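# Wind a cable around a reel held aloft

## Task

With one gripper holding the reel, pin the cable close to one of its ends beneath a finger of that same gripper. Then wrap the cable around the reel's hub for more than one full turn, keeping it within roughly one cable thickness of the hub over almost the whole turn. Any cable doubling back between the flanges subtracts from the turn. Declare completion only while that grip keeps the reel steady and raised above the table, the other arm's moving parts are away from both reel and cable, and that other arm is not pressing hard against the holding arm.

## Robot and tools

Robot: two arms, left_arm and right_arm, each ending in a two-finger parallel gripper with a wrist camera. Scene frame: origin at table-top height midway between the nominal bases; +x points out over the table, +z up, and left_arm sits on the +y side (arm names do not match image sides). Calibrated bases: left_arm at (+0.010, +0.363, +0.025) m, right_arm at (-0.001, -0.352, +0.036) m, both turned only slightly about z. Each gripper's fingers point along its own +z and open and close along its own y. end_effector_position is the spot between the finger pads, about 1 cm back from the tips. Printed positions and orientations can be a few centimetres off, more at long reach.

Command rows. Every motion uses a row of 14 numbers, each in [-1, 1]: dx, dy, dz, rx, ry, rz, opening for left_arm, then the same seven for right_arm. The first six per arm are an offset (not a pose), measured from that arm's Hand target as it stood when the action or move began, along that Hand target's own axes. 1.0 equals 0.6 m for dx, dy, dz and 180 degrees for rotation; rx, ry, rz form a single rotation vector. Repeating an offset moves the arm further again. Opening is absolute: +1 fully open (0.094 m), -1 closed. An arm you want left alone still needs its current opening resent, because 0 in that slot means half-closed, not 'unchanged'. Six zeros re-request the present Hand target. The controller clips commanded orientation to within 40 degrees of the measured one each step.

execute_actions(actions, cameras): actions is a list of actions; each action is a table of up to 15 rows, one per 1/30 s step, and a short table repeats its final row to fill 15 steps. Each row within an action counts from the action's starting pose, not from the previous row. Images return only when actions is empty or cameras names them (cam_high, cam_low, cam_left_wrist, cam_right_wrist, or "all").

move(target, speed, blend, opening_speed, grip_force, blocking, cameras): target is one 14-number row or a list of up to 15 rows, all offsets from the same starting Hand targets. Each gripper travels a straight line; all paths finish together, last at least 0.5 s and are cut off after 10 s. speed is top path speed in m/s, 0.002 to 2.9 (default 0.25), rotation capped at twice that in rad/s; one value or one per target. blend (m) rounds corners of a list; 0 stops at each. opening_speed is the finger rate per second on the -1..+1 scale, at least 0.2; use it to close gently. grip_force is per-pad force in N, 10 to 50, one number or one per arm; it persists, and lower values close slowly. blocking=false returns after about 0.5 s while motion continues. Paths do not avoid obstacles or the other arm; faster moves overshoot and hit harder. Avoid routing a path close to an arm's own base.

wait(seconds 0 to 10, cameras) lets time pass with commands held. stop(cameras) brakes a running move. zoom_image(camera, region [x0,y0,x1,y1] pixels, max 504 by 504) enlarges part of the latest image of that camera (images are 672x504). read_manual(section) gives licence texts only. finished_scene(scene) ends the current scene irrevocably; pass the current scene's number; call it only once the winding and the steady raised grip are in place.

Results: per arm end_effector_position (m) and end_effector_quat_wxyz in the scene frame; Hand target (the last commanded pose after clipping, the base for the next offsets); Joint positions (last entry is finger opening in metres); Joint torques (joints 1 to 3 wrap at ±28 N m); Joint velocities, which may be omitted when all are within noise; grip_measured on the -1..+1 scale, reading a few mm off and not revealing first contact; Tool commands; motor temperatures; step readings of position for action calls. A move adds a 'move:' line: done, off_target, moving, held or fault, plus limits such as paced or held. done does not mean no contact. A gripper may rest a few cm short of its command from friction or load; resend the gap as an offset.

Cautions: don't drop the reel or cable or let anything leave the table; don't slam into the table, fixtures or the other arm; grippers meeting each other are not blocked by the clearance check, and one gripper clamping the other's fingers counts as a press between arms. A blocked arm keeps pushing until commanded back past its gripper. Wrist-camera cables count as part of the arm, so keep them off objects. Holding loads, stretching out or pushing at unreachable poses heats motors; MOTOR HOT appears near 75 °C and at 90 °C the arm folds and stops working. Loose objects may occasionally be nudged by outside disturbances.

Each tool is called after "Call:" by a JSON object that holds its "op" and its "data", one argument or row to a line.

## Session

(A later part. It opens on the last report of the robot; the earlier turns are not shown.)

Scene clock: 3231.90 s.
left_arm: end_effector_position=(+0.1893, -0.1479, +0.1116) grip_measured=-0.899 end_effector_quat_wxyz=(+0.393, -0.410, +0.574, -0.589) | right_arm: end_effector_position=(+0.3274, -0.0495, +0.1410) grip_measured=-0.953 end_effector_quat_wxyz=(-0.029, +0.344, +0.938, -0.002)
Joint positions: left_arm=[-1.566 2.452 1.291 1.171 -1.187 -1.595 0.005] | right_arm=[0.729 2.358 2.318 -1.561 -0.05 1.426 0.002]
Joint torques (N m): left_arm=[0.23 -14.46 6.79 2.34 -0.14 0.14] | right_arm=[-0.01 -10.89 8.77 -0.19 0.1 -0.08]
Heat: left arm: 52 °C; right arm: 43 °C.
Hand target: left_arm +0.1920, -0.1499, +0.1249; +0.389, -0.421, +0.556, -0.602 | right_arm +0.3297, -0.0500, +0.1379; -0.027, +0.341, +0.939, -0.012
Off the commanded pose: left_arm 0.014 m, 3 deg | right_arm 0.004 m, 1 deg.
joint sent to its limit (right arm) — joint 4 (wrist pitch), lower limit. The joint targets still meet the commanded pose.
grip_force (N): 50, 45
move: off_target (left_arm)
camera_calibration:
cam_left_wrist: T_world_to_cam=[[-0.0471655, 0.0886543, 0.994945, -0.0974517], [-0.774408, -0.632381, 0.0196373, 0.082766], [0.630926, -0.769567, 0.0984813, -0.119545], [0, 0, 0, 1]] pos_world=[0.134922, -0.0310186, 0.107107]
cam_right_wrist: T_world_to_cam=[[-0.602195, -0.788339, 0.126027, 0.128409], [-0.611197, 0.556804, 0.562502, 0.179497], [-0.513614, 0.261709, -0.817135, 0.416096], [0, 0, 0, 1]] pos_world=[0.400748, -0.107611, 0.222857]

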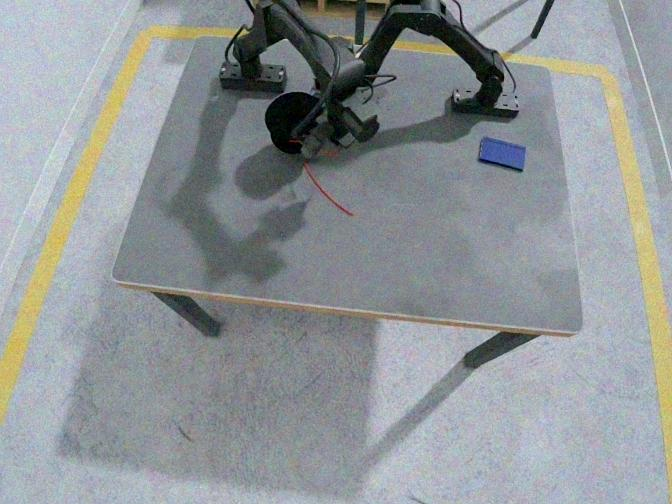

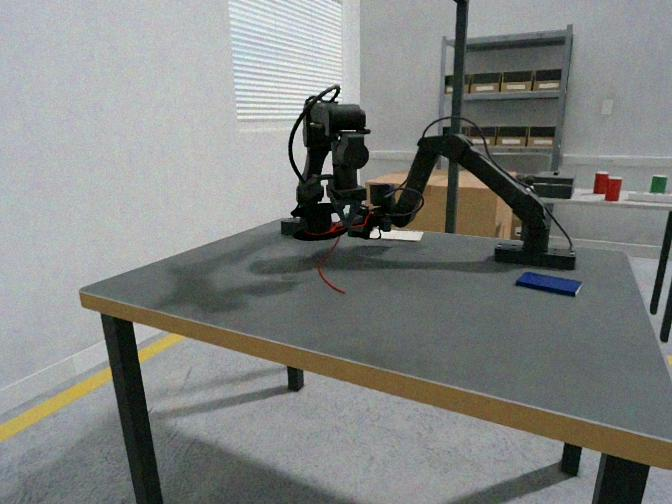

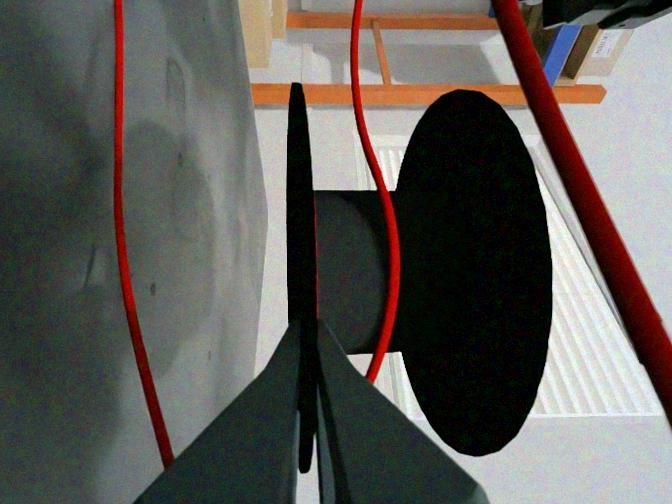

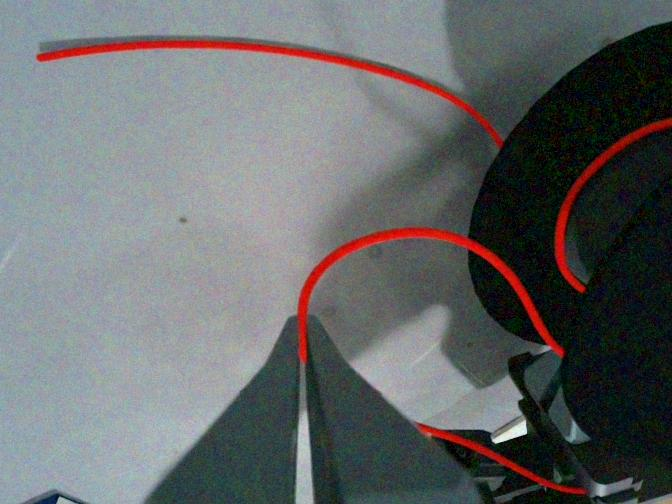

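Call:
{"op": "move", "data": {
  "target": [
    [0,0,0,0,0,0,-1,0.0915,0,0.12,0,0,0,-1],
    [0,0,0,0,0,0,-1,0.0915,0,0.2172,0,0,0,-1]
  ],
  "speed": [0.12,0.06],
  "blend": [0.02,0],
  "cameras": ["cam_high","cam_right_wrist","cam_left_wrist"]
}}

Scene clock: 3309.27 s.
left_arm: end_effector_position=(+0.1893, -0.1479, +0.1116) grip_measured=-0.899 end_effector_quat_wxyz=(+0.393, -0.410, +0.574, -0.589) | right_arm: end_effector_position=(+0.2825, -0.0148, +0.0188) grip_measured=-0.953 end_effector_quat_wxyz=(-0.029, +0.336, +0.942, -0.006)
Joint positions: left_arm=[-1.566 2.452 1.291 1.171 -1.187 -1.595 0.005] | right_arm=[0.856 2.358 1.828 -1.072 -0.049 1.534 0.002]
Joint torques (N m): left_arm=[0.31 -14.48 6.82 2.32 -0.16 0.15] | right_arm=[0.66 -11.56 5.01 0.11 0.03 0.21]
Motor temperatures (°C): left_arm=[28 52 39 51 28 27 31] | right_arm=[27 40 41 28 29 28 30]
Heat: left arm: 52 °C; right arm: 41 °C.
Hand target: left_arm +0.1920, -0.1499, +0.1249; +0.389, -0.421, +0.556, -0.602 | right_arm +0.2800, -0.0151, +0.0102; -0.027, +0.341, +0.939, -0.011
Off the commanded pose: left_arm 0.014 m, 3 deg | right_arm 0.009 m, 1 deg.
grip_force (N): 50, 45
move: off_target (left_arm)
camera_calibration:
cam_left_wrist: T_world_to_cam=[[-0.0471655, 0.0886543, 0.994945, -0.0974517], [-0.774408, -0.632381, 0.0196373, 0.082766], [0.630926, -0.769567, 0.0984813, -0.119545], [0, 0, 0, 1]] pos_world=[0.134922, -0.0310186, 0.107107]
cam_right_wrist: T_world_to_cam=[[-0.586916, -0.798601, 0.133287, 0.139511], [-0.620366, 0.549353, 0.559784, 0.204026], [-0.520265, 0.24586, -0.817849, 0.285838], [0, 0, 0, 1]] pos_world=[0.357163, -0.0709448, 0.100967]
Images, in order (width x height): cam_high 672x504, cam_left_wrist 672x504, cam_right_wrist 672x504.

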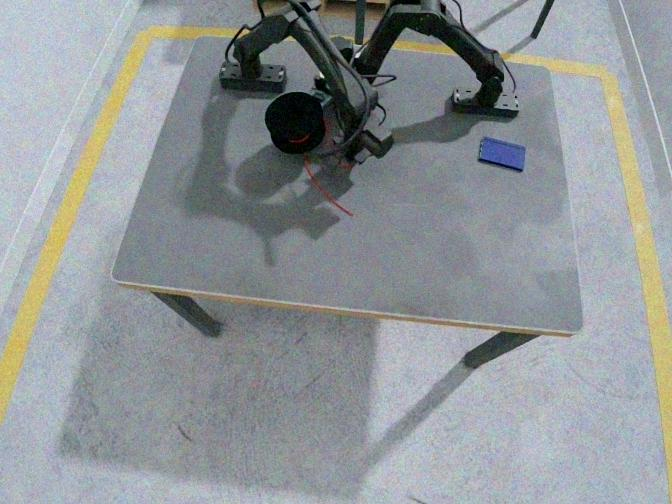

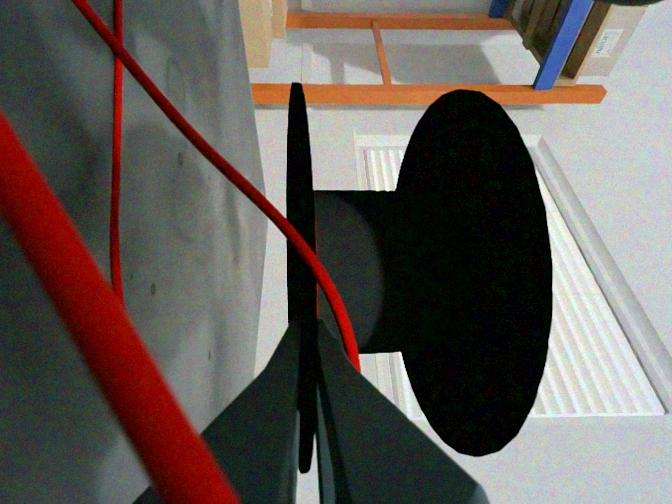

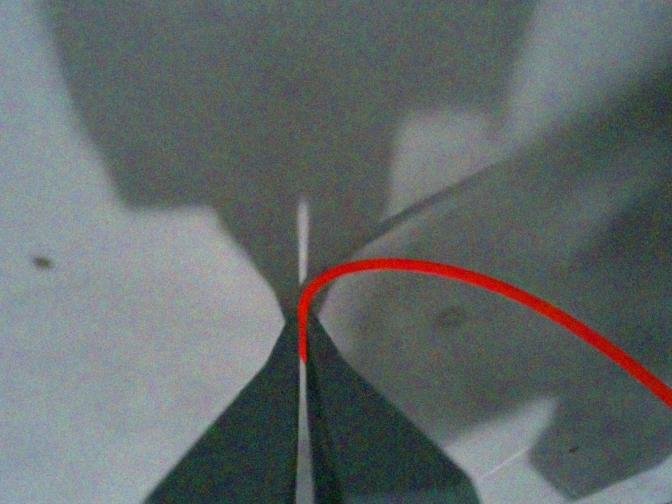

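Call:
{"op": "move", "data": {
  "target": [0,0,0,0,0,0,-1,0,0,0.0167,0,0,0,-1],
  "speed": 0.05,
  "cameras": ["cam_right_wrist"]
}}

Scene clock: 3312.43 s.
left_arm: end_effector_position=(+0.1893, -0.1479, +0.1116) grip_measured=-0.899 end_effector_quat_wxyz=(+0.393, -0.410, +0.574, -0.589) | right_arm: end_effector_position=(+0.2825, -0.0149, +0.0160) grip_measured=-0.953 end_effector_quat_wxyz=(-0.028, +0.336, +0.941, -0.004)
Joint positions: left_arm=[-1.566 2.452 1.291 1.171 -1.187 -1.595 0.005] | right_arm=[0.856 2.358 1.817 -1.058 -0.049 1.535 0.002]
Joint torques (N m): left_arm=[0.32 -14.49 6.84 2.34 -0.16 0.14] | right_arm=[0.61 -10.71 4.19 0.28 0.01 0.18]
Heat: left arm: 52 °C; right arm: 41 °C.
Hand target: left_arm +0.1920, -0.1499, +0.1249; +0.389, -0.421, +0.556, -0.602 | right_arm +0.2794, -0.0152, +0.0002; -0.027, +0.341, +0.939, -0.012
Off the commanded pose: left_arm 0.014 m, 3 deg | right_arm 0.016 m, 1 deg.
grip_force (N): 50, 45
move: off_target (left_arm, right_arm)
camera_calibration:
cam_right_wrist: T_world_to_cam=[[-0.588142, -0.798188, 0.130327, 0.140231], [-0.620866, 0.54887, 0.559702, 0.205725], [-0.51828, 0.248268, -0.818382, 0.282977], [0, 0, 0, 1]] pos_world=[0.356865, -0.0712399, 0.0981624]
Images, in order (width x height): cam_right_wrist 672x504.

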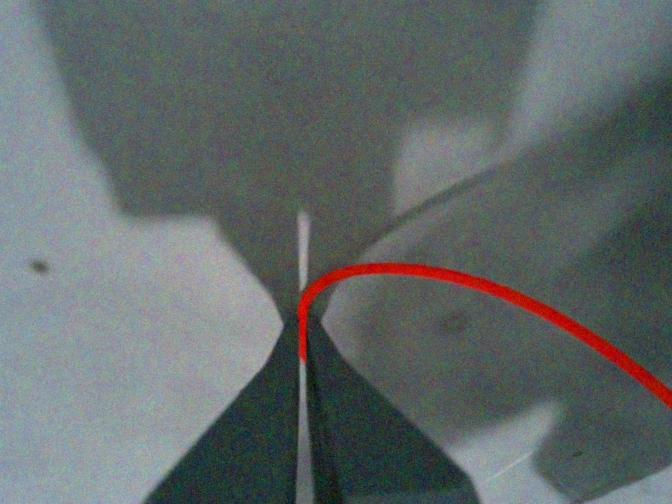

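Call:
{"op": "move", "data": {
  "target": [0,0,0,0,0,0,-1,0,0,-0.0167,0,0,0,-0.5],
  "speed": 0.05,
  "opening_speed": 0.5,
  "cameras": ["cam_right_wrist","cam_left_wrist"]
}}

Scene clock: 3316.93 s.
left_arm: end_effector_position=(+0.1893, -0.1479, +0.1116) grip_measured=-0.899 end_effector_quat_wxyz=(+0.393, -0.410, +0.574, -0.589) | right_arm: end_effector_position=(+0.2822, -0.0151, +0.0160) grip_measured=-0.502 end_effector_quat_wxyz=(-0.029, +0.336, +0.941, -0.005)
Joint positions: left_arm=[-1.566 2.452 1.291 1.171 -1.187 -1.595 0.005] | right_arm=[0.856 2.358 1.817 -1.059 -0.05 1.536 0.023]
Joint torques (N m): left_arm=[0.25 -14.49 6.79 2.34 -0.15 0.13] | right_arm=[0.62 -11.55 6.09 -0.01 0.06 0.18]
Heat: left arm: 52 °C; right arm: 41 °C.
Hand target: left_arm +0.1920, -0.1499, +0.1249; +0.389, -0.421, +0.556, -0.602 | right_arm +0.2800, -0.0151, +0.0102; -0.027, +0.341, +0.939, -0.011
Off the commanded pose: left_arm 0.014 m, 3 deg | right_arm 0.006 m, 1 deg.
grip_force (N): 50, 45
move: off_target (left_arm)
camera_calibration:
cam_left_wrist: T_world_to_cam=[[-0.0471655, 0.0886543, 0.994945, -0.0974517], [-0.774408, -0.632381, 0.0196373, 0.082766], [0.630926, -0.769567, 0.0984813, -0.119545], [0, 0, 0, 1]] pos_world=[0.134922, -0.0310186, 0.107107]
cam_right_wrist: T_world_to_cam=[[-0.588248, -0.797873, 0.131766, 0.139871], [-0.619953, 0.549561, 0.560037, 0.2054], [-0.519252, 0.247752, -0.817922, 0.283189], [0, 0, 0, 1]] pos_world=[0.356663, -0.0714409, 0.0981648]
Images, in order (width x height): cam_left_wrist 672x504, cam_right_wrist 672x504.

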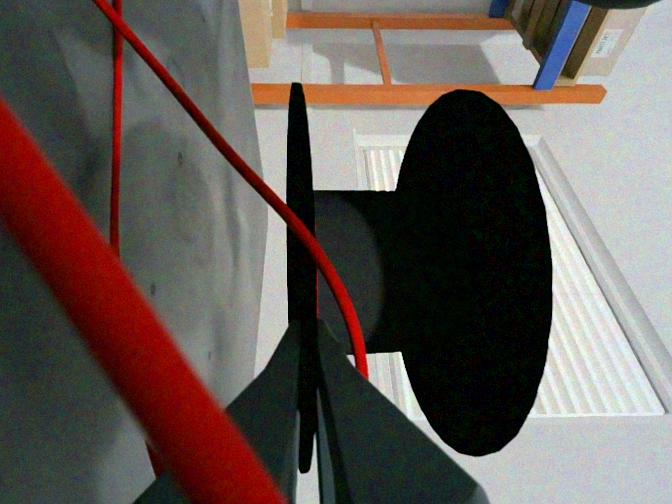

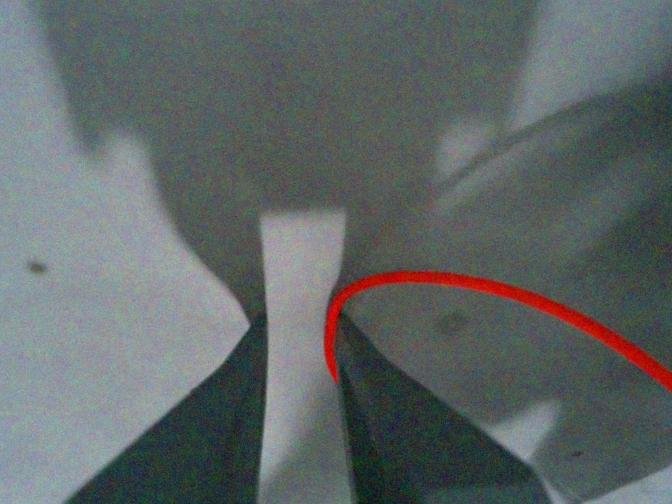

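Call:
{"op": "move", "data": {
  "target": [0,0,0,0,0,0,-1,0,0,-0.2,0,0,0,-0.4],
  "speed": 0.1,
  "cameras": ["cam_right_wrist","cam_left_wrist","cam_high"]
}}

Scene clock: 3323.07 s.
left_arm: end_effector_position=(+0.1893, -0.1479, +0.1116) grip_measured=-0.899 end_effector_quat_wxyz=(+0.393, -0.410, +0.574, -0.589) | right_arm: end_effector_position=(+0.2840, -0.0130, +0.1199) grip_measured=-0.402 end_effector_quat_wxyz=(-0.033, +0.336, +0.941, -0.016)
Joint positions: left_arm=[-1.566 2.452 1.291 1.171 -1.187 -1.595 0.005] | right_arm=[0.856 2.353 2.223 -1.495 -0.05 1.536 0.028]
Joint torques (N m): left_arm=[0.34 -14.41 6.75 2.35 -0.16 0.14] | right_arm=[-0.29 -13.33 8.35 -0.28 0.02 0.06]
Heat: left arm: 52 °C; right arm: 41 °C.
Hand target: left_arm +0.1920, -0.1499, +0.1249; +0.389, -0.421, +0.556, -0.602 | right_arm +0.2870, -0.0148, +0.1300; -0.027, +0.341, +0.939, -0.011
Off the commanded pose: left_arm 0.014 m, 3 deg | right_arm 0.011 m, 1 deg.
grip_force (N): 50, 45
move: off_target (left_arm, right_arm)
camera_calibration:
cam_left_wrist: T_world_to_cam=[[-0.0471655, 0.0886543, 0.994945, -0.0974517], [-0.774408, -0.632381, 0.0196373, 0.082766], [0.630926, -0.769567, 0.0984813, -0.119545], [0, 0, 0, 1]] pos_world=[0.134922, -0.0310186, 0.107107]
cam_right_wrist: T_world_to_cam=[[-0.585961, -0.795273, 0.155533, 0.125568], [-0.611067, 0.559709, 0.559752, 0.144857], [-0.532209, 0.232952, -0.813933, 0.371549], [0, 0, 0, 1]] pos_world=[0.359837, -0.0677702, 0.201802]
Images, in order (width x height): cam_high 672x504, cam_left_wrist 672x504, cam_right_wrist 672x504.

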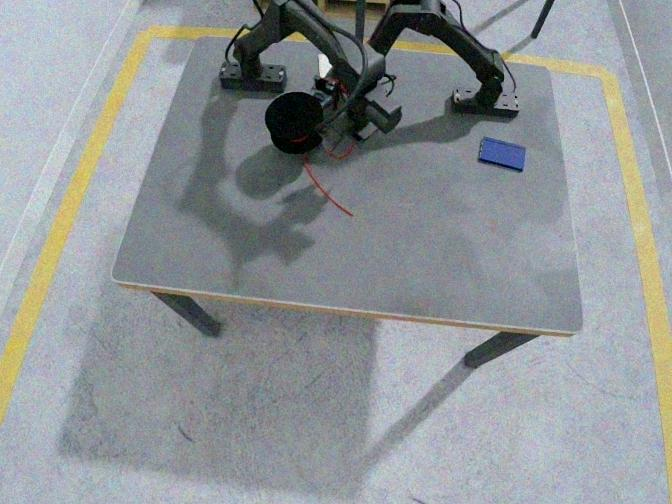

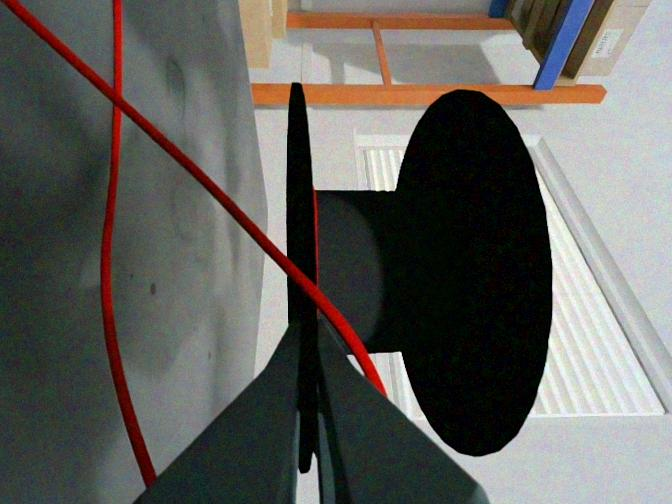

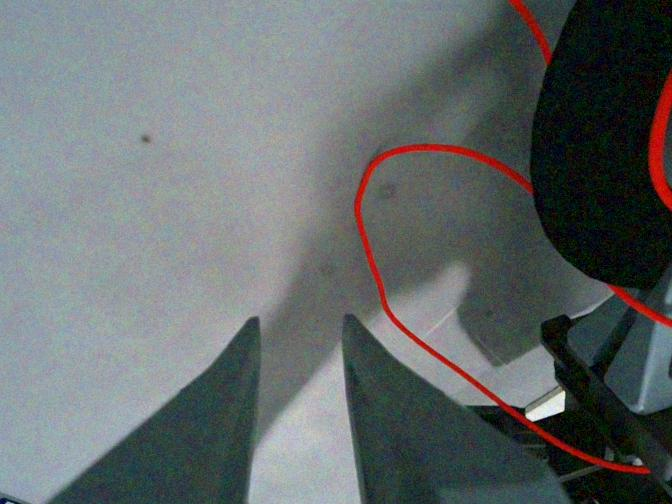

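Call:
{"op": "move", "data": {
  "target": [
    [0,0,0,0,0,0,-1,0.005,-0.0045,-0.1162,0,0,0,-0.4],
    [0,0,0,0,0,0,-1,-0.184,-0.0607,-0.1057,0,0,-0.4278,-0.4]
  ],
  "speed": 0.2,
  "blend": [0.03,0],
  "cameras": ["cam_right_wrist"]
}}

Scene clock: 3346.97 s.
left_arm: end_effector_position=(+0.1893, -0.1479, +0.1116) grip_measured=-0.899 end_effector_quat_wxyz=(+0.393, -0.410, +0.574, -0.589) | right_arm: end_effector_position=(+0.3557, -0.1072, +0.1786) grip_measured=-0.402 end_effector_quat_wxyz=(+0.010, -0.314, +0.949, +0.022)
Joint positions: left_arm=[-1.566 2.452 1.291 1.171 -1.187 -1.595 0.005] | right_arm=[0.59 2.229 2.251 -1.562 -0.037 -0.054 0.028]
Joint torques (N m): left_arm=[0.31 -14.42 6.84 2.35 -0.17 0.13] | right_arm=[-0.29 -14.78 4.9 -0.01 0.07 -0.13]
Heat: left arm: 52 °C; right arm: 44 °C.
Hand target: left_arm +0.1920, -0.1499, +0.1249; +0.389, -0.421, +0.556, -0.602 | right_arm +0.3518, -0.1134, +0.1900; -0.028, -0.318, +0.948, +0.008
Off the commanded pose: left_arm 0.014 m, 3 deg | right_arm 0.014 m, 5 deg.
joint sent to its limit (right arm) — joint 4 (wrist pitch), lower limit. The joint targets are off in orientation, not in position.
grip_force (N): 50, 45
move: off_target (left_arm, right_arm)
camera_calibration:
cam_right_wrist: T_world_to_cam=[[0.627593, -0.775227, 0.0717659, -0.331081], [-0.698955, -0.520436, 0.490519, 0.13629], [-0.342914, -0.358007, -0.868471, 0.358504], [0, 0, 0, 1]] pos_world=[0.42598, -0.0573857, 0.268258]
Images, in order (width x height): cam_right_wrist 672x504.

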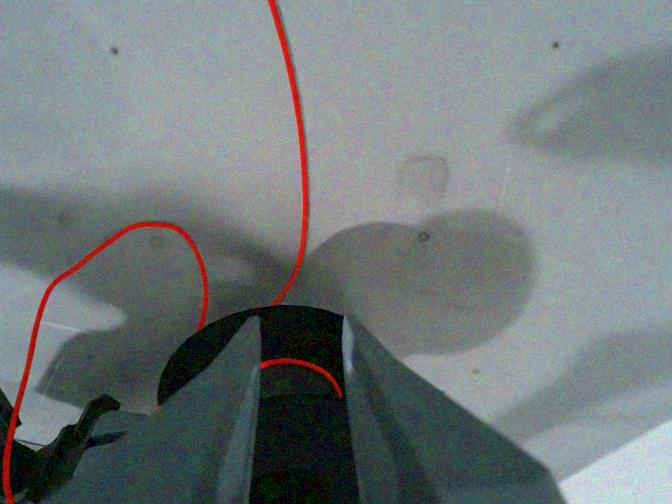

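Call:
{"op": "move", "data": {
  "target": [
    [0,0,0,0,0,0,-1,-0.0097,-0.0058,0.2166,0,0,0,-0.4],
    [0,0,0,0,0,0,-1,-0.0142,-0.0088,0.3098,0,0,0,-0.4]
  ],
  "speed": [0.15,0.06],
  "blend": [0.02,0],
  "cameras": ["cam_right_wrist","cam_left_wrist"]
}}

Scene clock: 3359.67 s.
left_arm: end_effector_position=(+0.1893, -0.1479, +0.1116) grip_measured=-0.899 end_effector_quat_wxyz=(+0.393, -0.410, +0.574, -0.589) | right_arm: end_effector_position=(+0.3503, -0.1113, +0.0160) grip_measured=-0.402 end_effector_quat_wxyz=(-0.025, -0.314, +0.949, +0.011)
Joint positions: left_arm=[-1.566 2.452 1.291 1.171 -1.187 -1.595 0.005] | right_arm=[0.59 2.315 1.739 -1.039 -0.035 -0.055 0.028]
Joint torques (N m): left_arm=[0.31 -14.48 6.8 2.35 -0.16 0.14] | right_arm=[-0.2 -10.36 5.09 0.22 0.05 -0.15]
Motor temperatures (°C): left_arm=[28 52 39 51 28 27 31] | right_arm=[27 45 41 28 29 28 29]
Heat: left arm: 52 °C; right arm: 45 °C.
Hand target: left_arm +0.1920, -0.1499, +0.1249; +0.389, -0.421, +0.556, -0.602 | right_arm +0.3510, -0.1130, +0.0040; -0.028, -0.318, +0.948, +0.008
Off the commanded pose: left_arm 0.014 m, 3 deg | right_arm 0.012 m, 1 deg.
grip_force (N): 50, 45
move: off_target (left_arm, right_arm)
camera_calibration:
cam_left_wrist: T_world_to_cam=[[-0.0471655, 0.0886543, 0.994945, -0.0974517], [-0.774408, -0.632381, 0.0196373, 0.082766], [0.630926, -0.769567, 0.0984813, -0.119545], [0, 0, 0, 1]] pos_world=[0.134922, -0.0310186, 0.107107]
cam_right_wrist: T_world_to_cam=[[0.63265, -0.771528, 0.0670745, -0.320499], [-0.667064, -0.498888, 0.553297, 0.200442], [-0.393421, -0.394786, -0.830279, 0.226999], [0, 0, 0, 1]] pos_world=[0.425777, -0.0576593, 0.0990663]
Images, in order (width x height): cam_left_wrist 672x504, cam_right_wrist 672x504.

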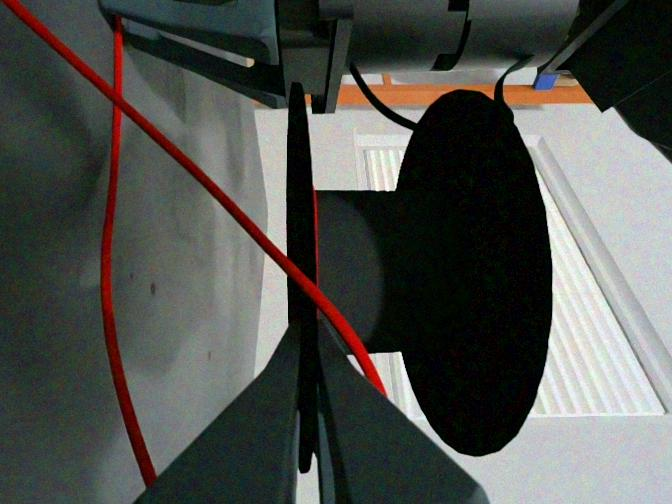

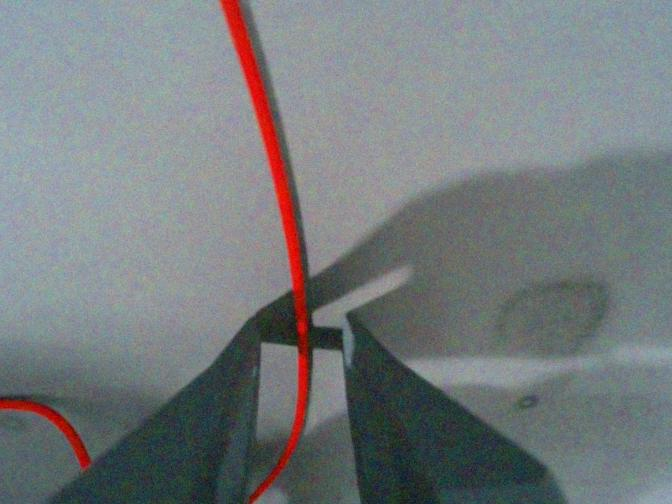

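Call:
{"op": "move", "data": {
  "target": [0,0,0,0,0,0,-1,0,0,0.005,0,0,0,-1.0],
  "speed": 0.05,
  "opening_speed": 0.6,
  "cameras": ["cam_right_wrist"]
}}

Scene clock: 3364.23 s.
left_arm: end_effector_position=(+0.1893, -0.1479, +0.1116) grip_measured=-0.899 end_effector_quat_wxyz=(+0.393, -0.410, +0.574, -0.589) | right_arm: end_effector_position=(+0.3544, -0.1095, +0.0158) grip_measured=-0.949 end_effector_quat_wxyz=(-0.016, -0.314, +0.949, +0.012)
Joint positions: left_arm=[-1.566 2.452 1.291 1.171 -1.187 -1.595 0.005] | right_arm=[0.59 2.315 1.739 -1.021 -0.031 -0.055 0.002]
Joint torques (N m): left_arm=[0.23 -14.5 6.82 2.33 -0.15 0.12] | right_arm=[-0.34 -9.84 4.52 0.15 0.02 -0.15]
Heat: left arm: 52 °C; right arm: 45 °C.
Hand target: left_arm +0.1920, -0.1499, +0.1249; +0.389, -0.421, +0.556, -0.602 | right_arm +0.3508, -0.1130, +0.0010; -0.028, -0.318, +0.948, +0.008
Off the commanded pose: left_arm 0.014 m, 3 deg | right_arm 0.016 m, 1 deg.
grip_force (N): 50, 45
move: off_target (left_arm, right_arm)
camera_calibration:
cam_right_wrist: T_world_to_cam=[[0.631837, -0.771688, 0.072653, -0.321466], [-0.675962, -0.502729, 0.538832, 0.207123], [-0.379285, -0.389565, -0.839275, 0.224859], [0, 0, 0, 1]] pos_world=[0.428407, -0.0563478, 0.10047]
Images, in order (width x height): cam_right_wrist 672x504.

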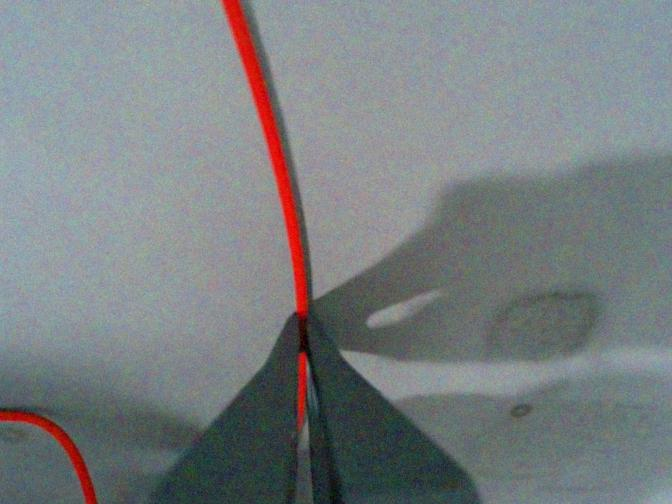

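Call:
{"op": "move", "data": {
  "target": [
    [0,0,0,0,0,0,-1,0.0877,-0.1365,-0.0487,0,0,0.15,-1],
    [0,0,0,0,0,0,-1,0.1962,-0.2113,-0.0462,0,0,0.3722,-1],
    [0,0,0,0,0,0,-1,0.3177,-0.1925,-0.0397,0,0,0.5111,-1]
  ],
  "speed": 0.18,
  "blend": [0.03,0.03,0],
  "cameras": ["cam_high","cam_low","cam_right_wrist","cam_left_wrist"]
}}

Scene clock: 3386.33 s.
left_arm: end_effector_position=(+0.1893, -0.1479, +0.1116) grip_measured=-0.899 end_effector_quat_wxyz=(+0.393, -0.410, +0.574, -0.589) | right_arm: end_effector_position=(+0.2678, -0.3157, +0.0268) grip_measured=-0.950 end_effector_quat_wxyz=(-0.041, +0.451, +0.891, -0.015)
Joint positions: left_arm=[-1.566 2.452 1.291 1.171 -1.187 -1.595 0.005] | right_arm=[0.124 1.799 0.991 -0.847 -0.021 1.054 0.002]
Joint torques (N m): left_arm=[0.17 -14.46 6.83 2.33 -0.16 0.12] | right_arm=[-0.53 -8.81 4.51 0 0.22 0.19]
Heat: left arm: 52 °C; right arm: 44 °C.
Hand target: left_arm +0.1920, -0.1499, +0.1249; +0.389, -0.421, +0.556, -0.602 | right_arm +0.2699, -0.3200, +0.0302; -0.025, +0.461, +0.887, -0.015
Off the commanded pose: left_arm 0.014 m, 3 deg | right_arm 0.006 m, 2 deg.
grip_force (N): 50, 45
move: off_target (left_arm)
camera_calibration:
cam_left_wrist: T_world_to_cam=[[-0.0471655, 0.0886543, 0.994945, -0.0974517], [-0.774408, -0.632381, 0.0196373, 0.082766], [0.630926, -0.769567, 0.0984813, -0.119545], [0, 0, 0, 1]] pos_world=[0.134922, -0.0310186, 0.107107]
cam_right_wrist: T_world_to_cam=[[-0.762205, -0.625871, 0.165317, -0.00980952], [-0.446424, 0.693147, 0.565909, 0.354278], [-0.468775, 0.357537, -0.807723, 0.379941], [0, 0, 0, 1]] pos_world=[0.328788, -0.387549, 0.10802]

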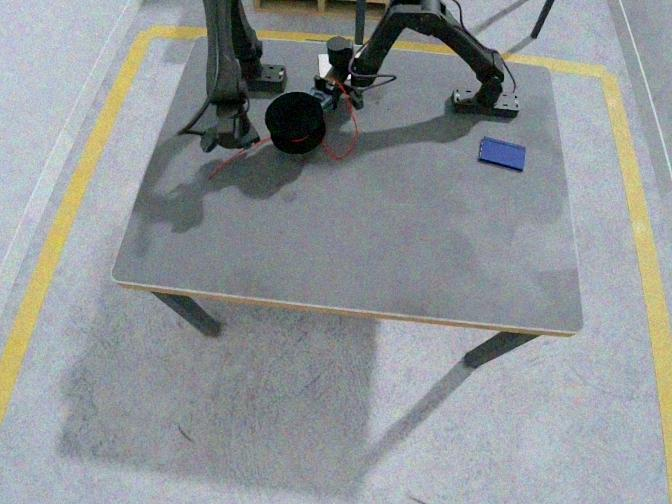

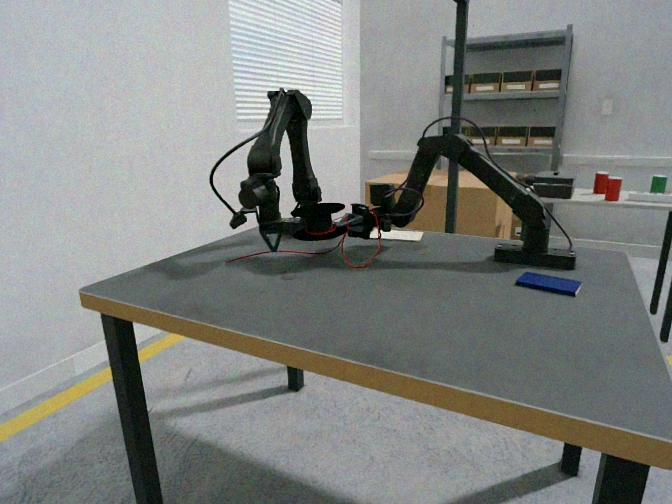

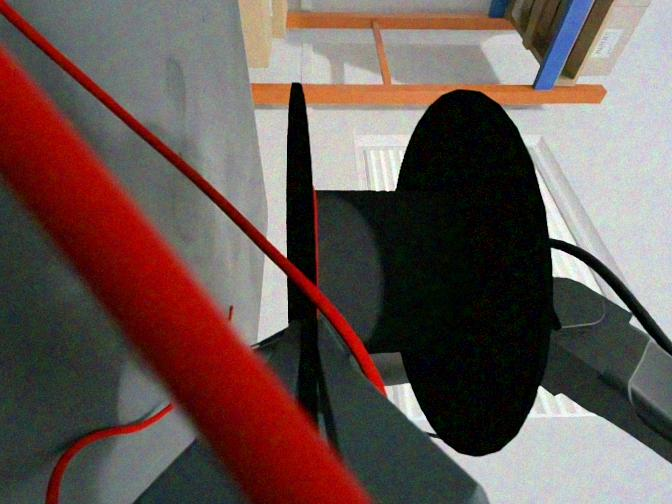

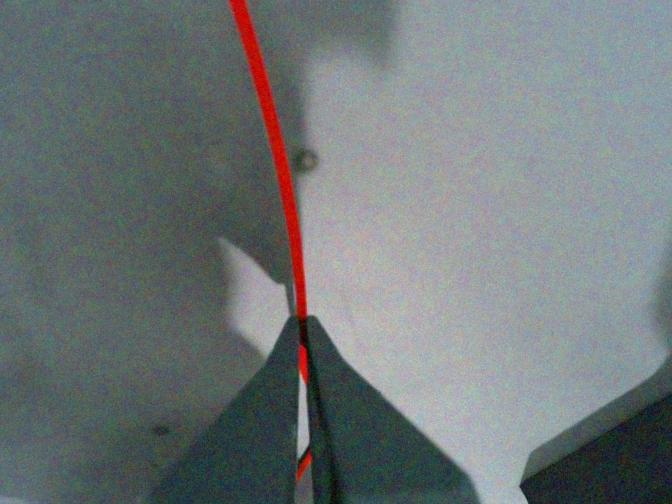

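Call:
{"op": "move", "data": {
  "target": [
    [0,0,0,0,0,0,-1,0.105,-0.0778,-0.1265,0,0,0.0722,-1],
    [0,0,0,0,0,0,-1,0.257,-0.0918,-0.2463,0,0,0.0556,-1],
    [0,0,0,0,0,0,-1,0.3613,-0.0665,-0.2613,0,0,-0.0278,-1],
    [0,0,0,0,0,0,-1,0.4337,0.0043,-0.2627,0,0,-0.0833,-1],
    [0,0,0,0,0,0,-1,0.453,0.1363,-0.2602,0,0,-0.1944,-1]
  ],
  "speed": 0.13,
  "blend": [0.03,0.02,0.02,0.02,0],
  "cameras": ["cam_high","cam_low","cam_right_wrist","cam_left_wrist"]
}}

Scene clock: 3409.43 s.
left_arm: end_effector_position=(+0.1893, -0.1479, +0.1116) grip_measured=-0.899 end_effector_quat_wxyz=(+0.393, -0.410, +0.574, -0.589) | right_arm: end_effector_position=(+0.1866, -0.0499, +0.1897) grip_measured=-0.950 end_effector_quat_wxyz=(-0.028, +0.172, +0.985, -0.002)
Joint positions: left_arm=[-1.566 2.452 1.291 1.171 -1.187 -1.595 0.005] | right_arm=[0.994 1.931 1.842 -1.508 -0.049 1.334 0.002]
Joint torques (N m): left_arm=[0.35 -14.49 6.71 2.34 -0.18 0.13] | right_arm=[-0.73 -7.57 8.59 -0.15 -0.02 -0.07]
Heat: left arm: 52 °C; right arm: 42 °C.
Hand target: left_arm +0.1920, -0.1499, +0.1249; +0.389, -0.421, +0.556, -0.602 | right_arm +0.1898, -0.0501, +0.1904; -0.029, +0.173, +0.984, -0.007
Off the commanded pose: left_arm 0.014 m, 3 deg | right_arm 0.003 m, 1 deg.
grip_force (N): 50, 45
move: off_target (left_arm)
camera_calibration:
cam_left_wrist: T_world_to_cam=[[-0.0471655, 0.0886543, 0.994945, -0.0974517], [-0.774408, -0.632381, 0.0196373, 0.082766], [0.630926, -0.769567, 0.0984813, -0.119545], [0, 0, 0, 1]] pos_world=[0.134922, -0.0310186, 0.107107]
cam_right_wrist: T_world_to_cam=[[-0.289182, -0.950125, 0.116776, -0.0275603], [-0.768958, 0.303215, 0.562818, 0.082955], [-0.570156, 0.0729613, -0.81829, 0.385087], [0, 0, 0, 1]] pos_world=[0.275379, -0.0794354, 0.271643]

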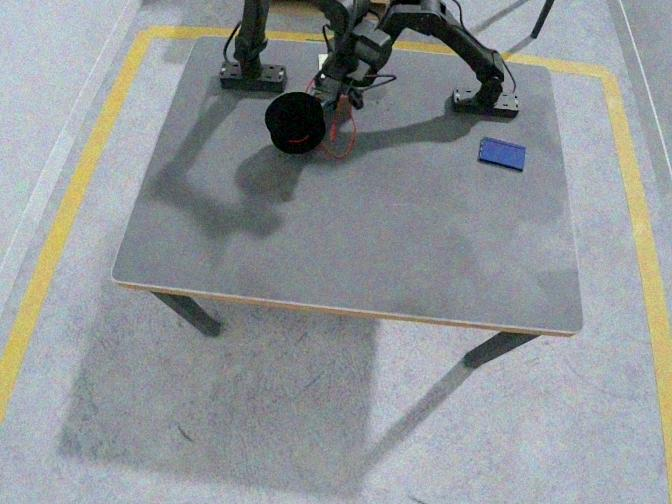

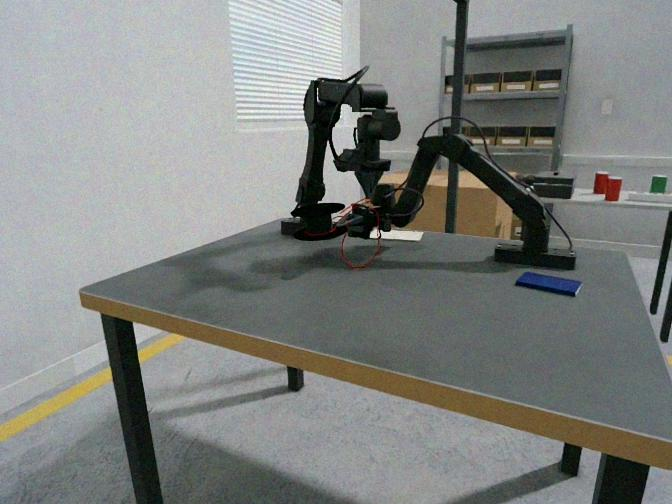

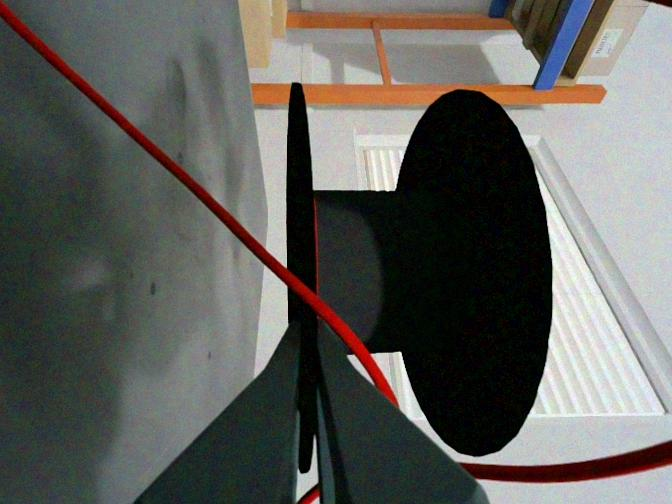

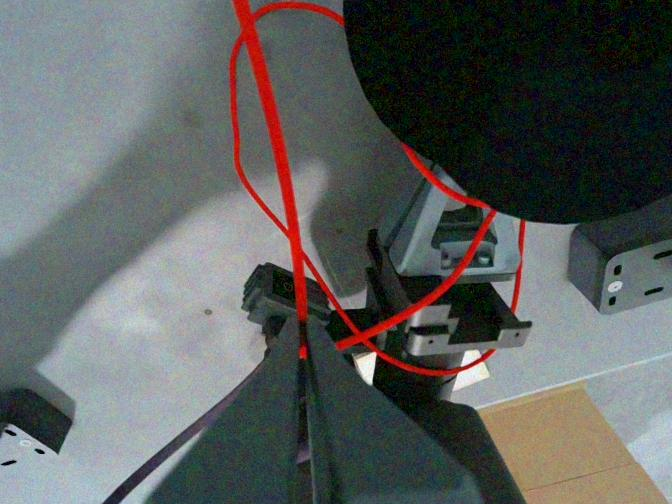

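Call:
{"op": "move", "data": {
  "target": [
    [0,0,0,0,0,0,-1,0.0112,0.0487,-0.1838,0,0,0,-1],
    [0,0,0,0,0,0,-1,-0.1628,0.0583,-0.177,0,0,-0.2222,-1]
  ],
  "speed": 0.13,
  "blend": [0.02,0],
  "cameras": ["cam_high","cam_low","cam_right_wrist","cam_left_wrist"]
}}

Scene clock: 3438.57 s.
left_arm: end_effector_position=(+0.1893, -0.1479, +0.1116) grip_measured=-0.899 end_effector_quat_wxyz=(+0.393, -0.410, +0.574, -0.589) | right_arm: end_effector_position=(+0.2957, -0.0495, +0.2906) grip_measured=-0.950 end_effector_quat_wxyz=(+0.116, -0.164, +0.973, +0.115)
Joint positions: left_arm=[-1.566 2.452 1.291 1.171 -1.187 -1.595 0.005] | right_arm=[0.774 2 2.315 -1.562 -0.058 0.444 0.002]
Joint torques (N m): left_arm=[0.35 -14.41 6.84 2.34 -0.16 0.14] | right_arm=[-0.35 -8.16 8.46 0.51 0.09 -0.03]
Motor temperatures (°C): left_arm=[28 52 39 51 28 27 31] | right_arm=[27 39 42 29 29 28 30]
Heat: left arm: 52 °C; right arm: 42 °C.
Hand target: left_arm +0.1920, -0.1499, +0.1249; +0.389, -0.421, +0.556, -0.602 | right_arm +0.2997, -0.0502, +0.2904; -0.029, -0.174, +0.984, +0.004
Off the commanded pose: left_arm 0.014 m, 3 deg | right_arm 0.004 m, 21 deg.
joint sent to its limit (right arm) — joint 4 (wrist pitch), lower limit. The joint targets are off in orientation, not in position.
grip_force (N): 50, 45
move: off_target (left_arm, right_arm)
camera_calibration:
cam_left_wrist: T_world_to_cam=[[-0.0471655, 0.0886543, 0.994945, -0.0974517], [-0.774408, -0.632381, 0.0196373, 0.082766], [0.630926, -0.769567, 0.0984813, -0.119545], [0, 0, 0, 1]] pos_world=[0.134922, -0.0310186, 0.107107]
cam_right_wrist: T_world_to_cam=[[0.364699, -0.928224, -0.0734545, -0.144383], [-0.889209, -0.370599, 0.268262, 0.197758], [-0.276229, -0.0325185, -0.960542, 0.478946], [0, 0, 0, 1]] pos_world=[0.360803, -0.0451559, 0.396392]

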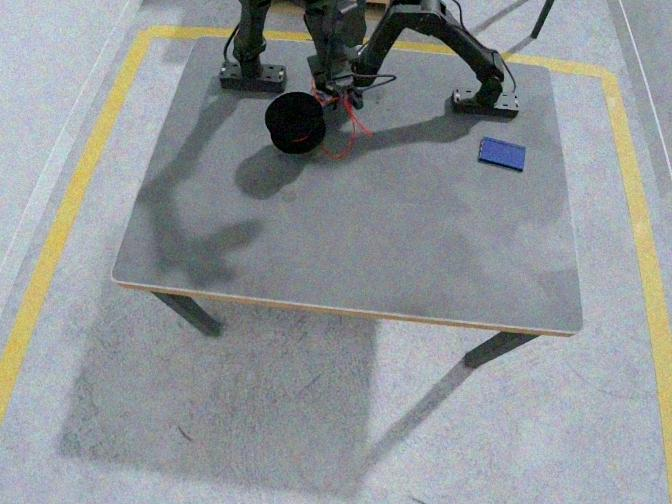

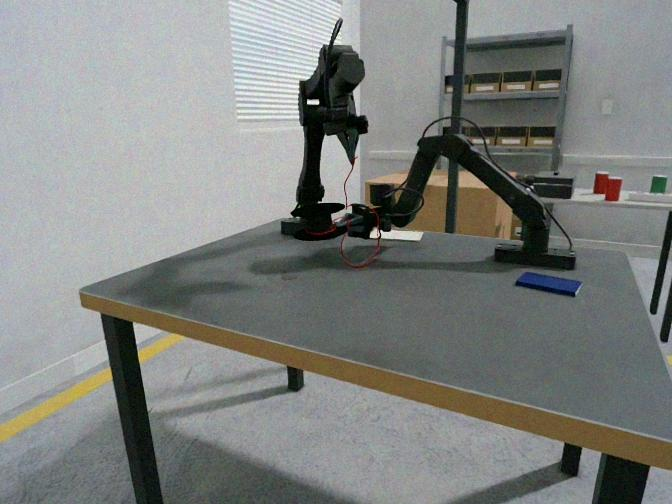

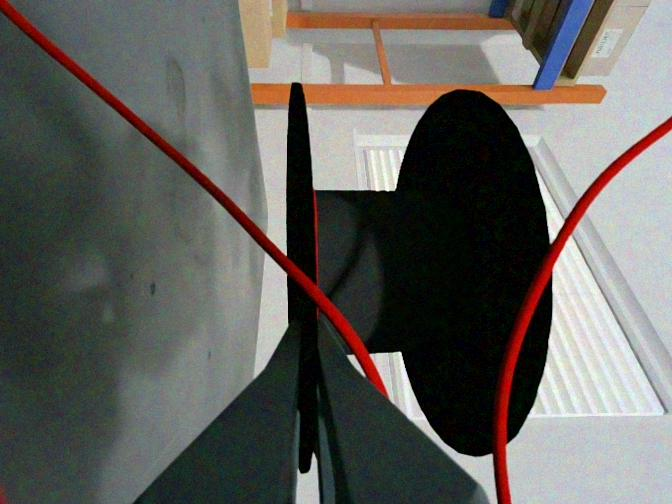

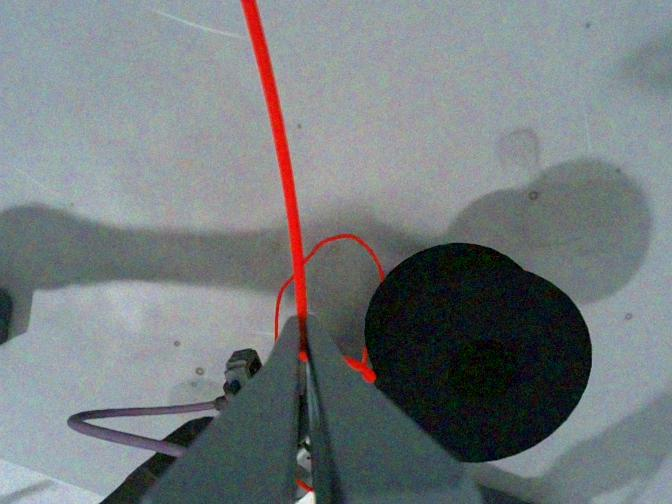

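Call:
{"op": "move", "data": {
  "target": [0,0,0,0,0,0,-1,0.0602,0.146,-0.111,0,0,0,-1],
  "speed": 0.1,
  "cameras": ["cam_low","cam_right_wrist","cam_left_wrist"]
}}

Scene clock: 3455.47 s.
left_arm: end_effector_position=(+0.1893, -0.1479, +0.1125) grip_measured=-0.899 end_effector_quat_wxyz=(+0.392, -0.412, +0.572, -0.591) | right_arm: end_effector_position=(+0.2396, +0.0160, +0.3600) grip_measured=-0.950 end_effector_quat_wxyz=(+0.173, -0.168, +0.947, +0.211)
Joint positions: left_arm=[-1.566 2.452 1.291 1.178 -1.187 -1.595 0.005] | right_arm=[0.977 2.006 2.555 -1.57 -0.047 0.634 0.002]
Joint torques (N m): left_arm=[0.32 -14.45 6.8 2.28 -0.16 0.15] | right_arm=[0.2 -7.53 7.57 0.93 -0.04 0.12]
Heat: left arm: 52 °C; right arm: 43 °C.
Hand target: left_arm +0.1920, -0.1499, +0.1249; +0.389, -0.421, +0.556, -0.602 | right_arm +0.2398, +0.0199, +0.3603; -0.029, -0.174, +0.984, +0.003
Off the commanded pose: left_arm 0.013 m, 3 deg | right_arm 0.004 m, 34 deg.
joint sent to its limit (right arm) — joint 4 (wrist pitch), lower limit. The joint targets are off in orientation, not in position.
grip_force (N): 50, 45
move: off_target (left_arm, right_arm)
camera_calibration:
cam_left_wrist: T_world_to_cam=[[-0.0473094, 0.0954295, 0.994311, -0.0972435], [-0.7744, -0.632247, 0.0238342, 0.0823187], [0.630925, -0.768868, 0.103812, -0.120102], [0, 0, 0, 1]] pos_world=[0.134922, -0.0310166, 0.107196]
cam_right_wrist: T_world_to_cam=[[0.40044, -0.886414, -0.232201, -0.0101192], [-0.895338, -0.43242, 0.106691, 0.21414], [-0.19498, 0.165175, -0.966799, 0.511896], [0, 0, 0, 1]] pos_world=[0.295589, -0.000923671, 0.469704]
Images, in order (width x height): cam_low 672x504, cam_left_wrist 672x504, cam_right_wrist 672x504.

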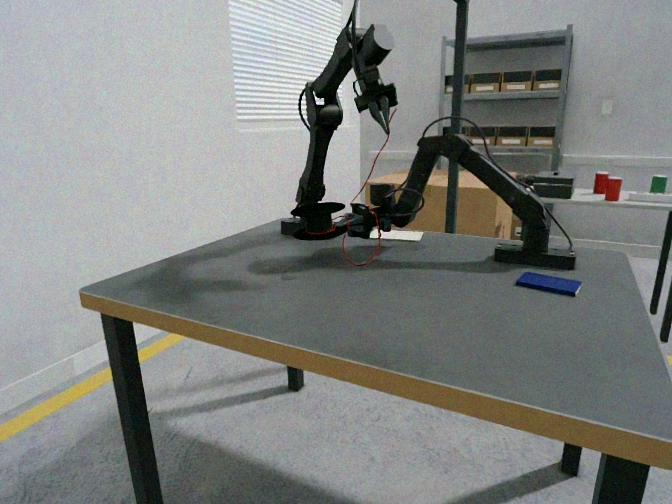

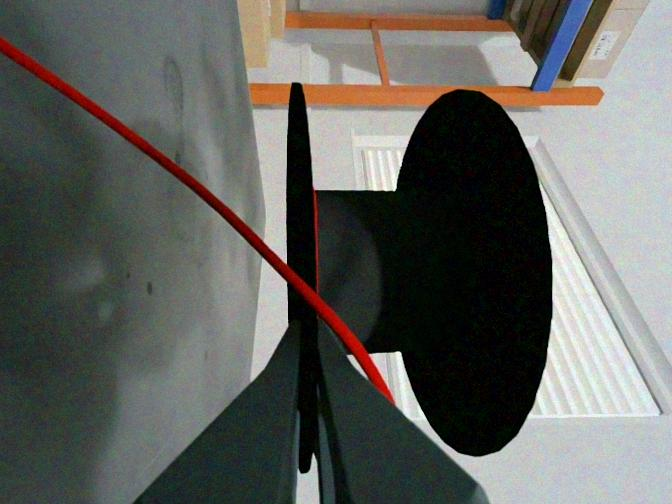

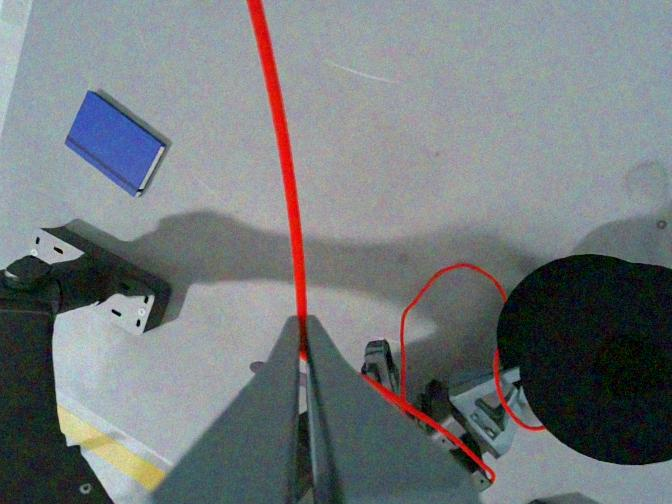

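Call:
{"op": "zoom_image", "data": {
  "camera": "cam_right_wrist",
  "region": [340, 340, 560, 504]
}}

Call:
{"op": "zoom_image", "data": {
  "camera": "cam_low",
  "region": [280, 90, 450, 290]
}}

Scaled by 2.291 from the camera's 672x504 image, which has a finer 960x720 frame.

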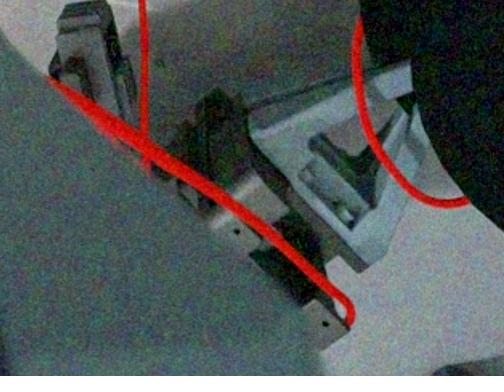

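Scaled by 2.520 from the camera's 672x504 image, which has a finer 960x720 frame.

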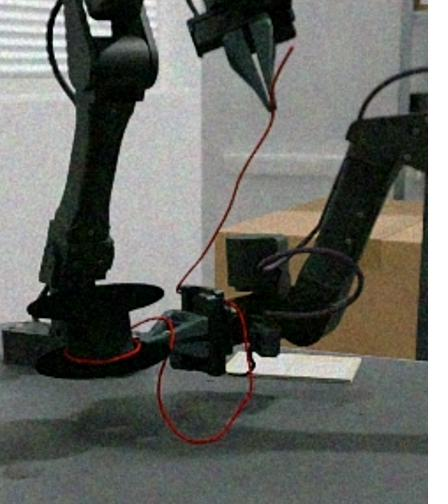

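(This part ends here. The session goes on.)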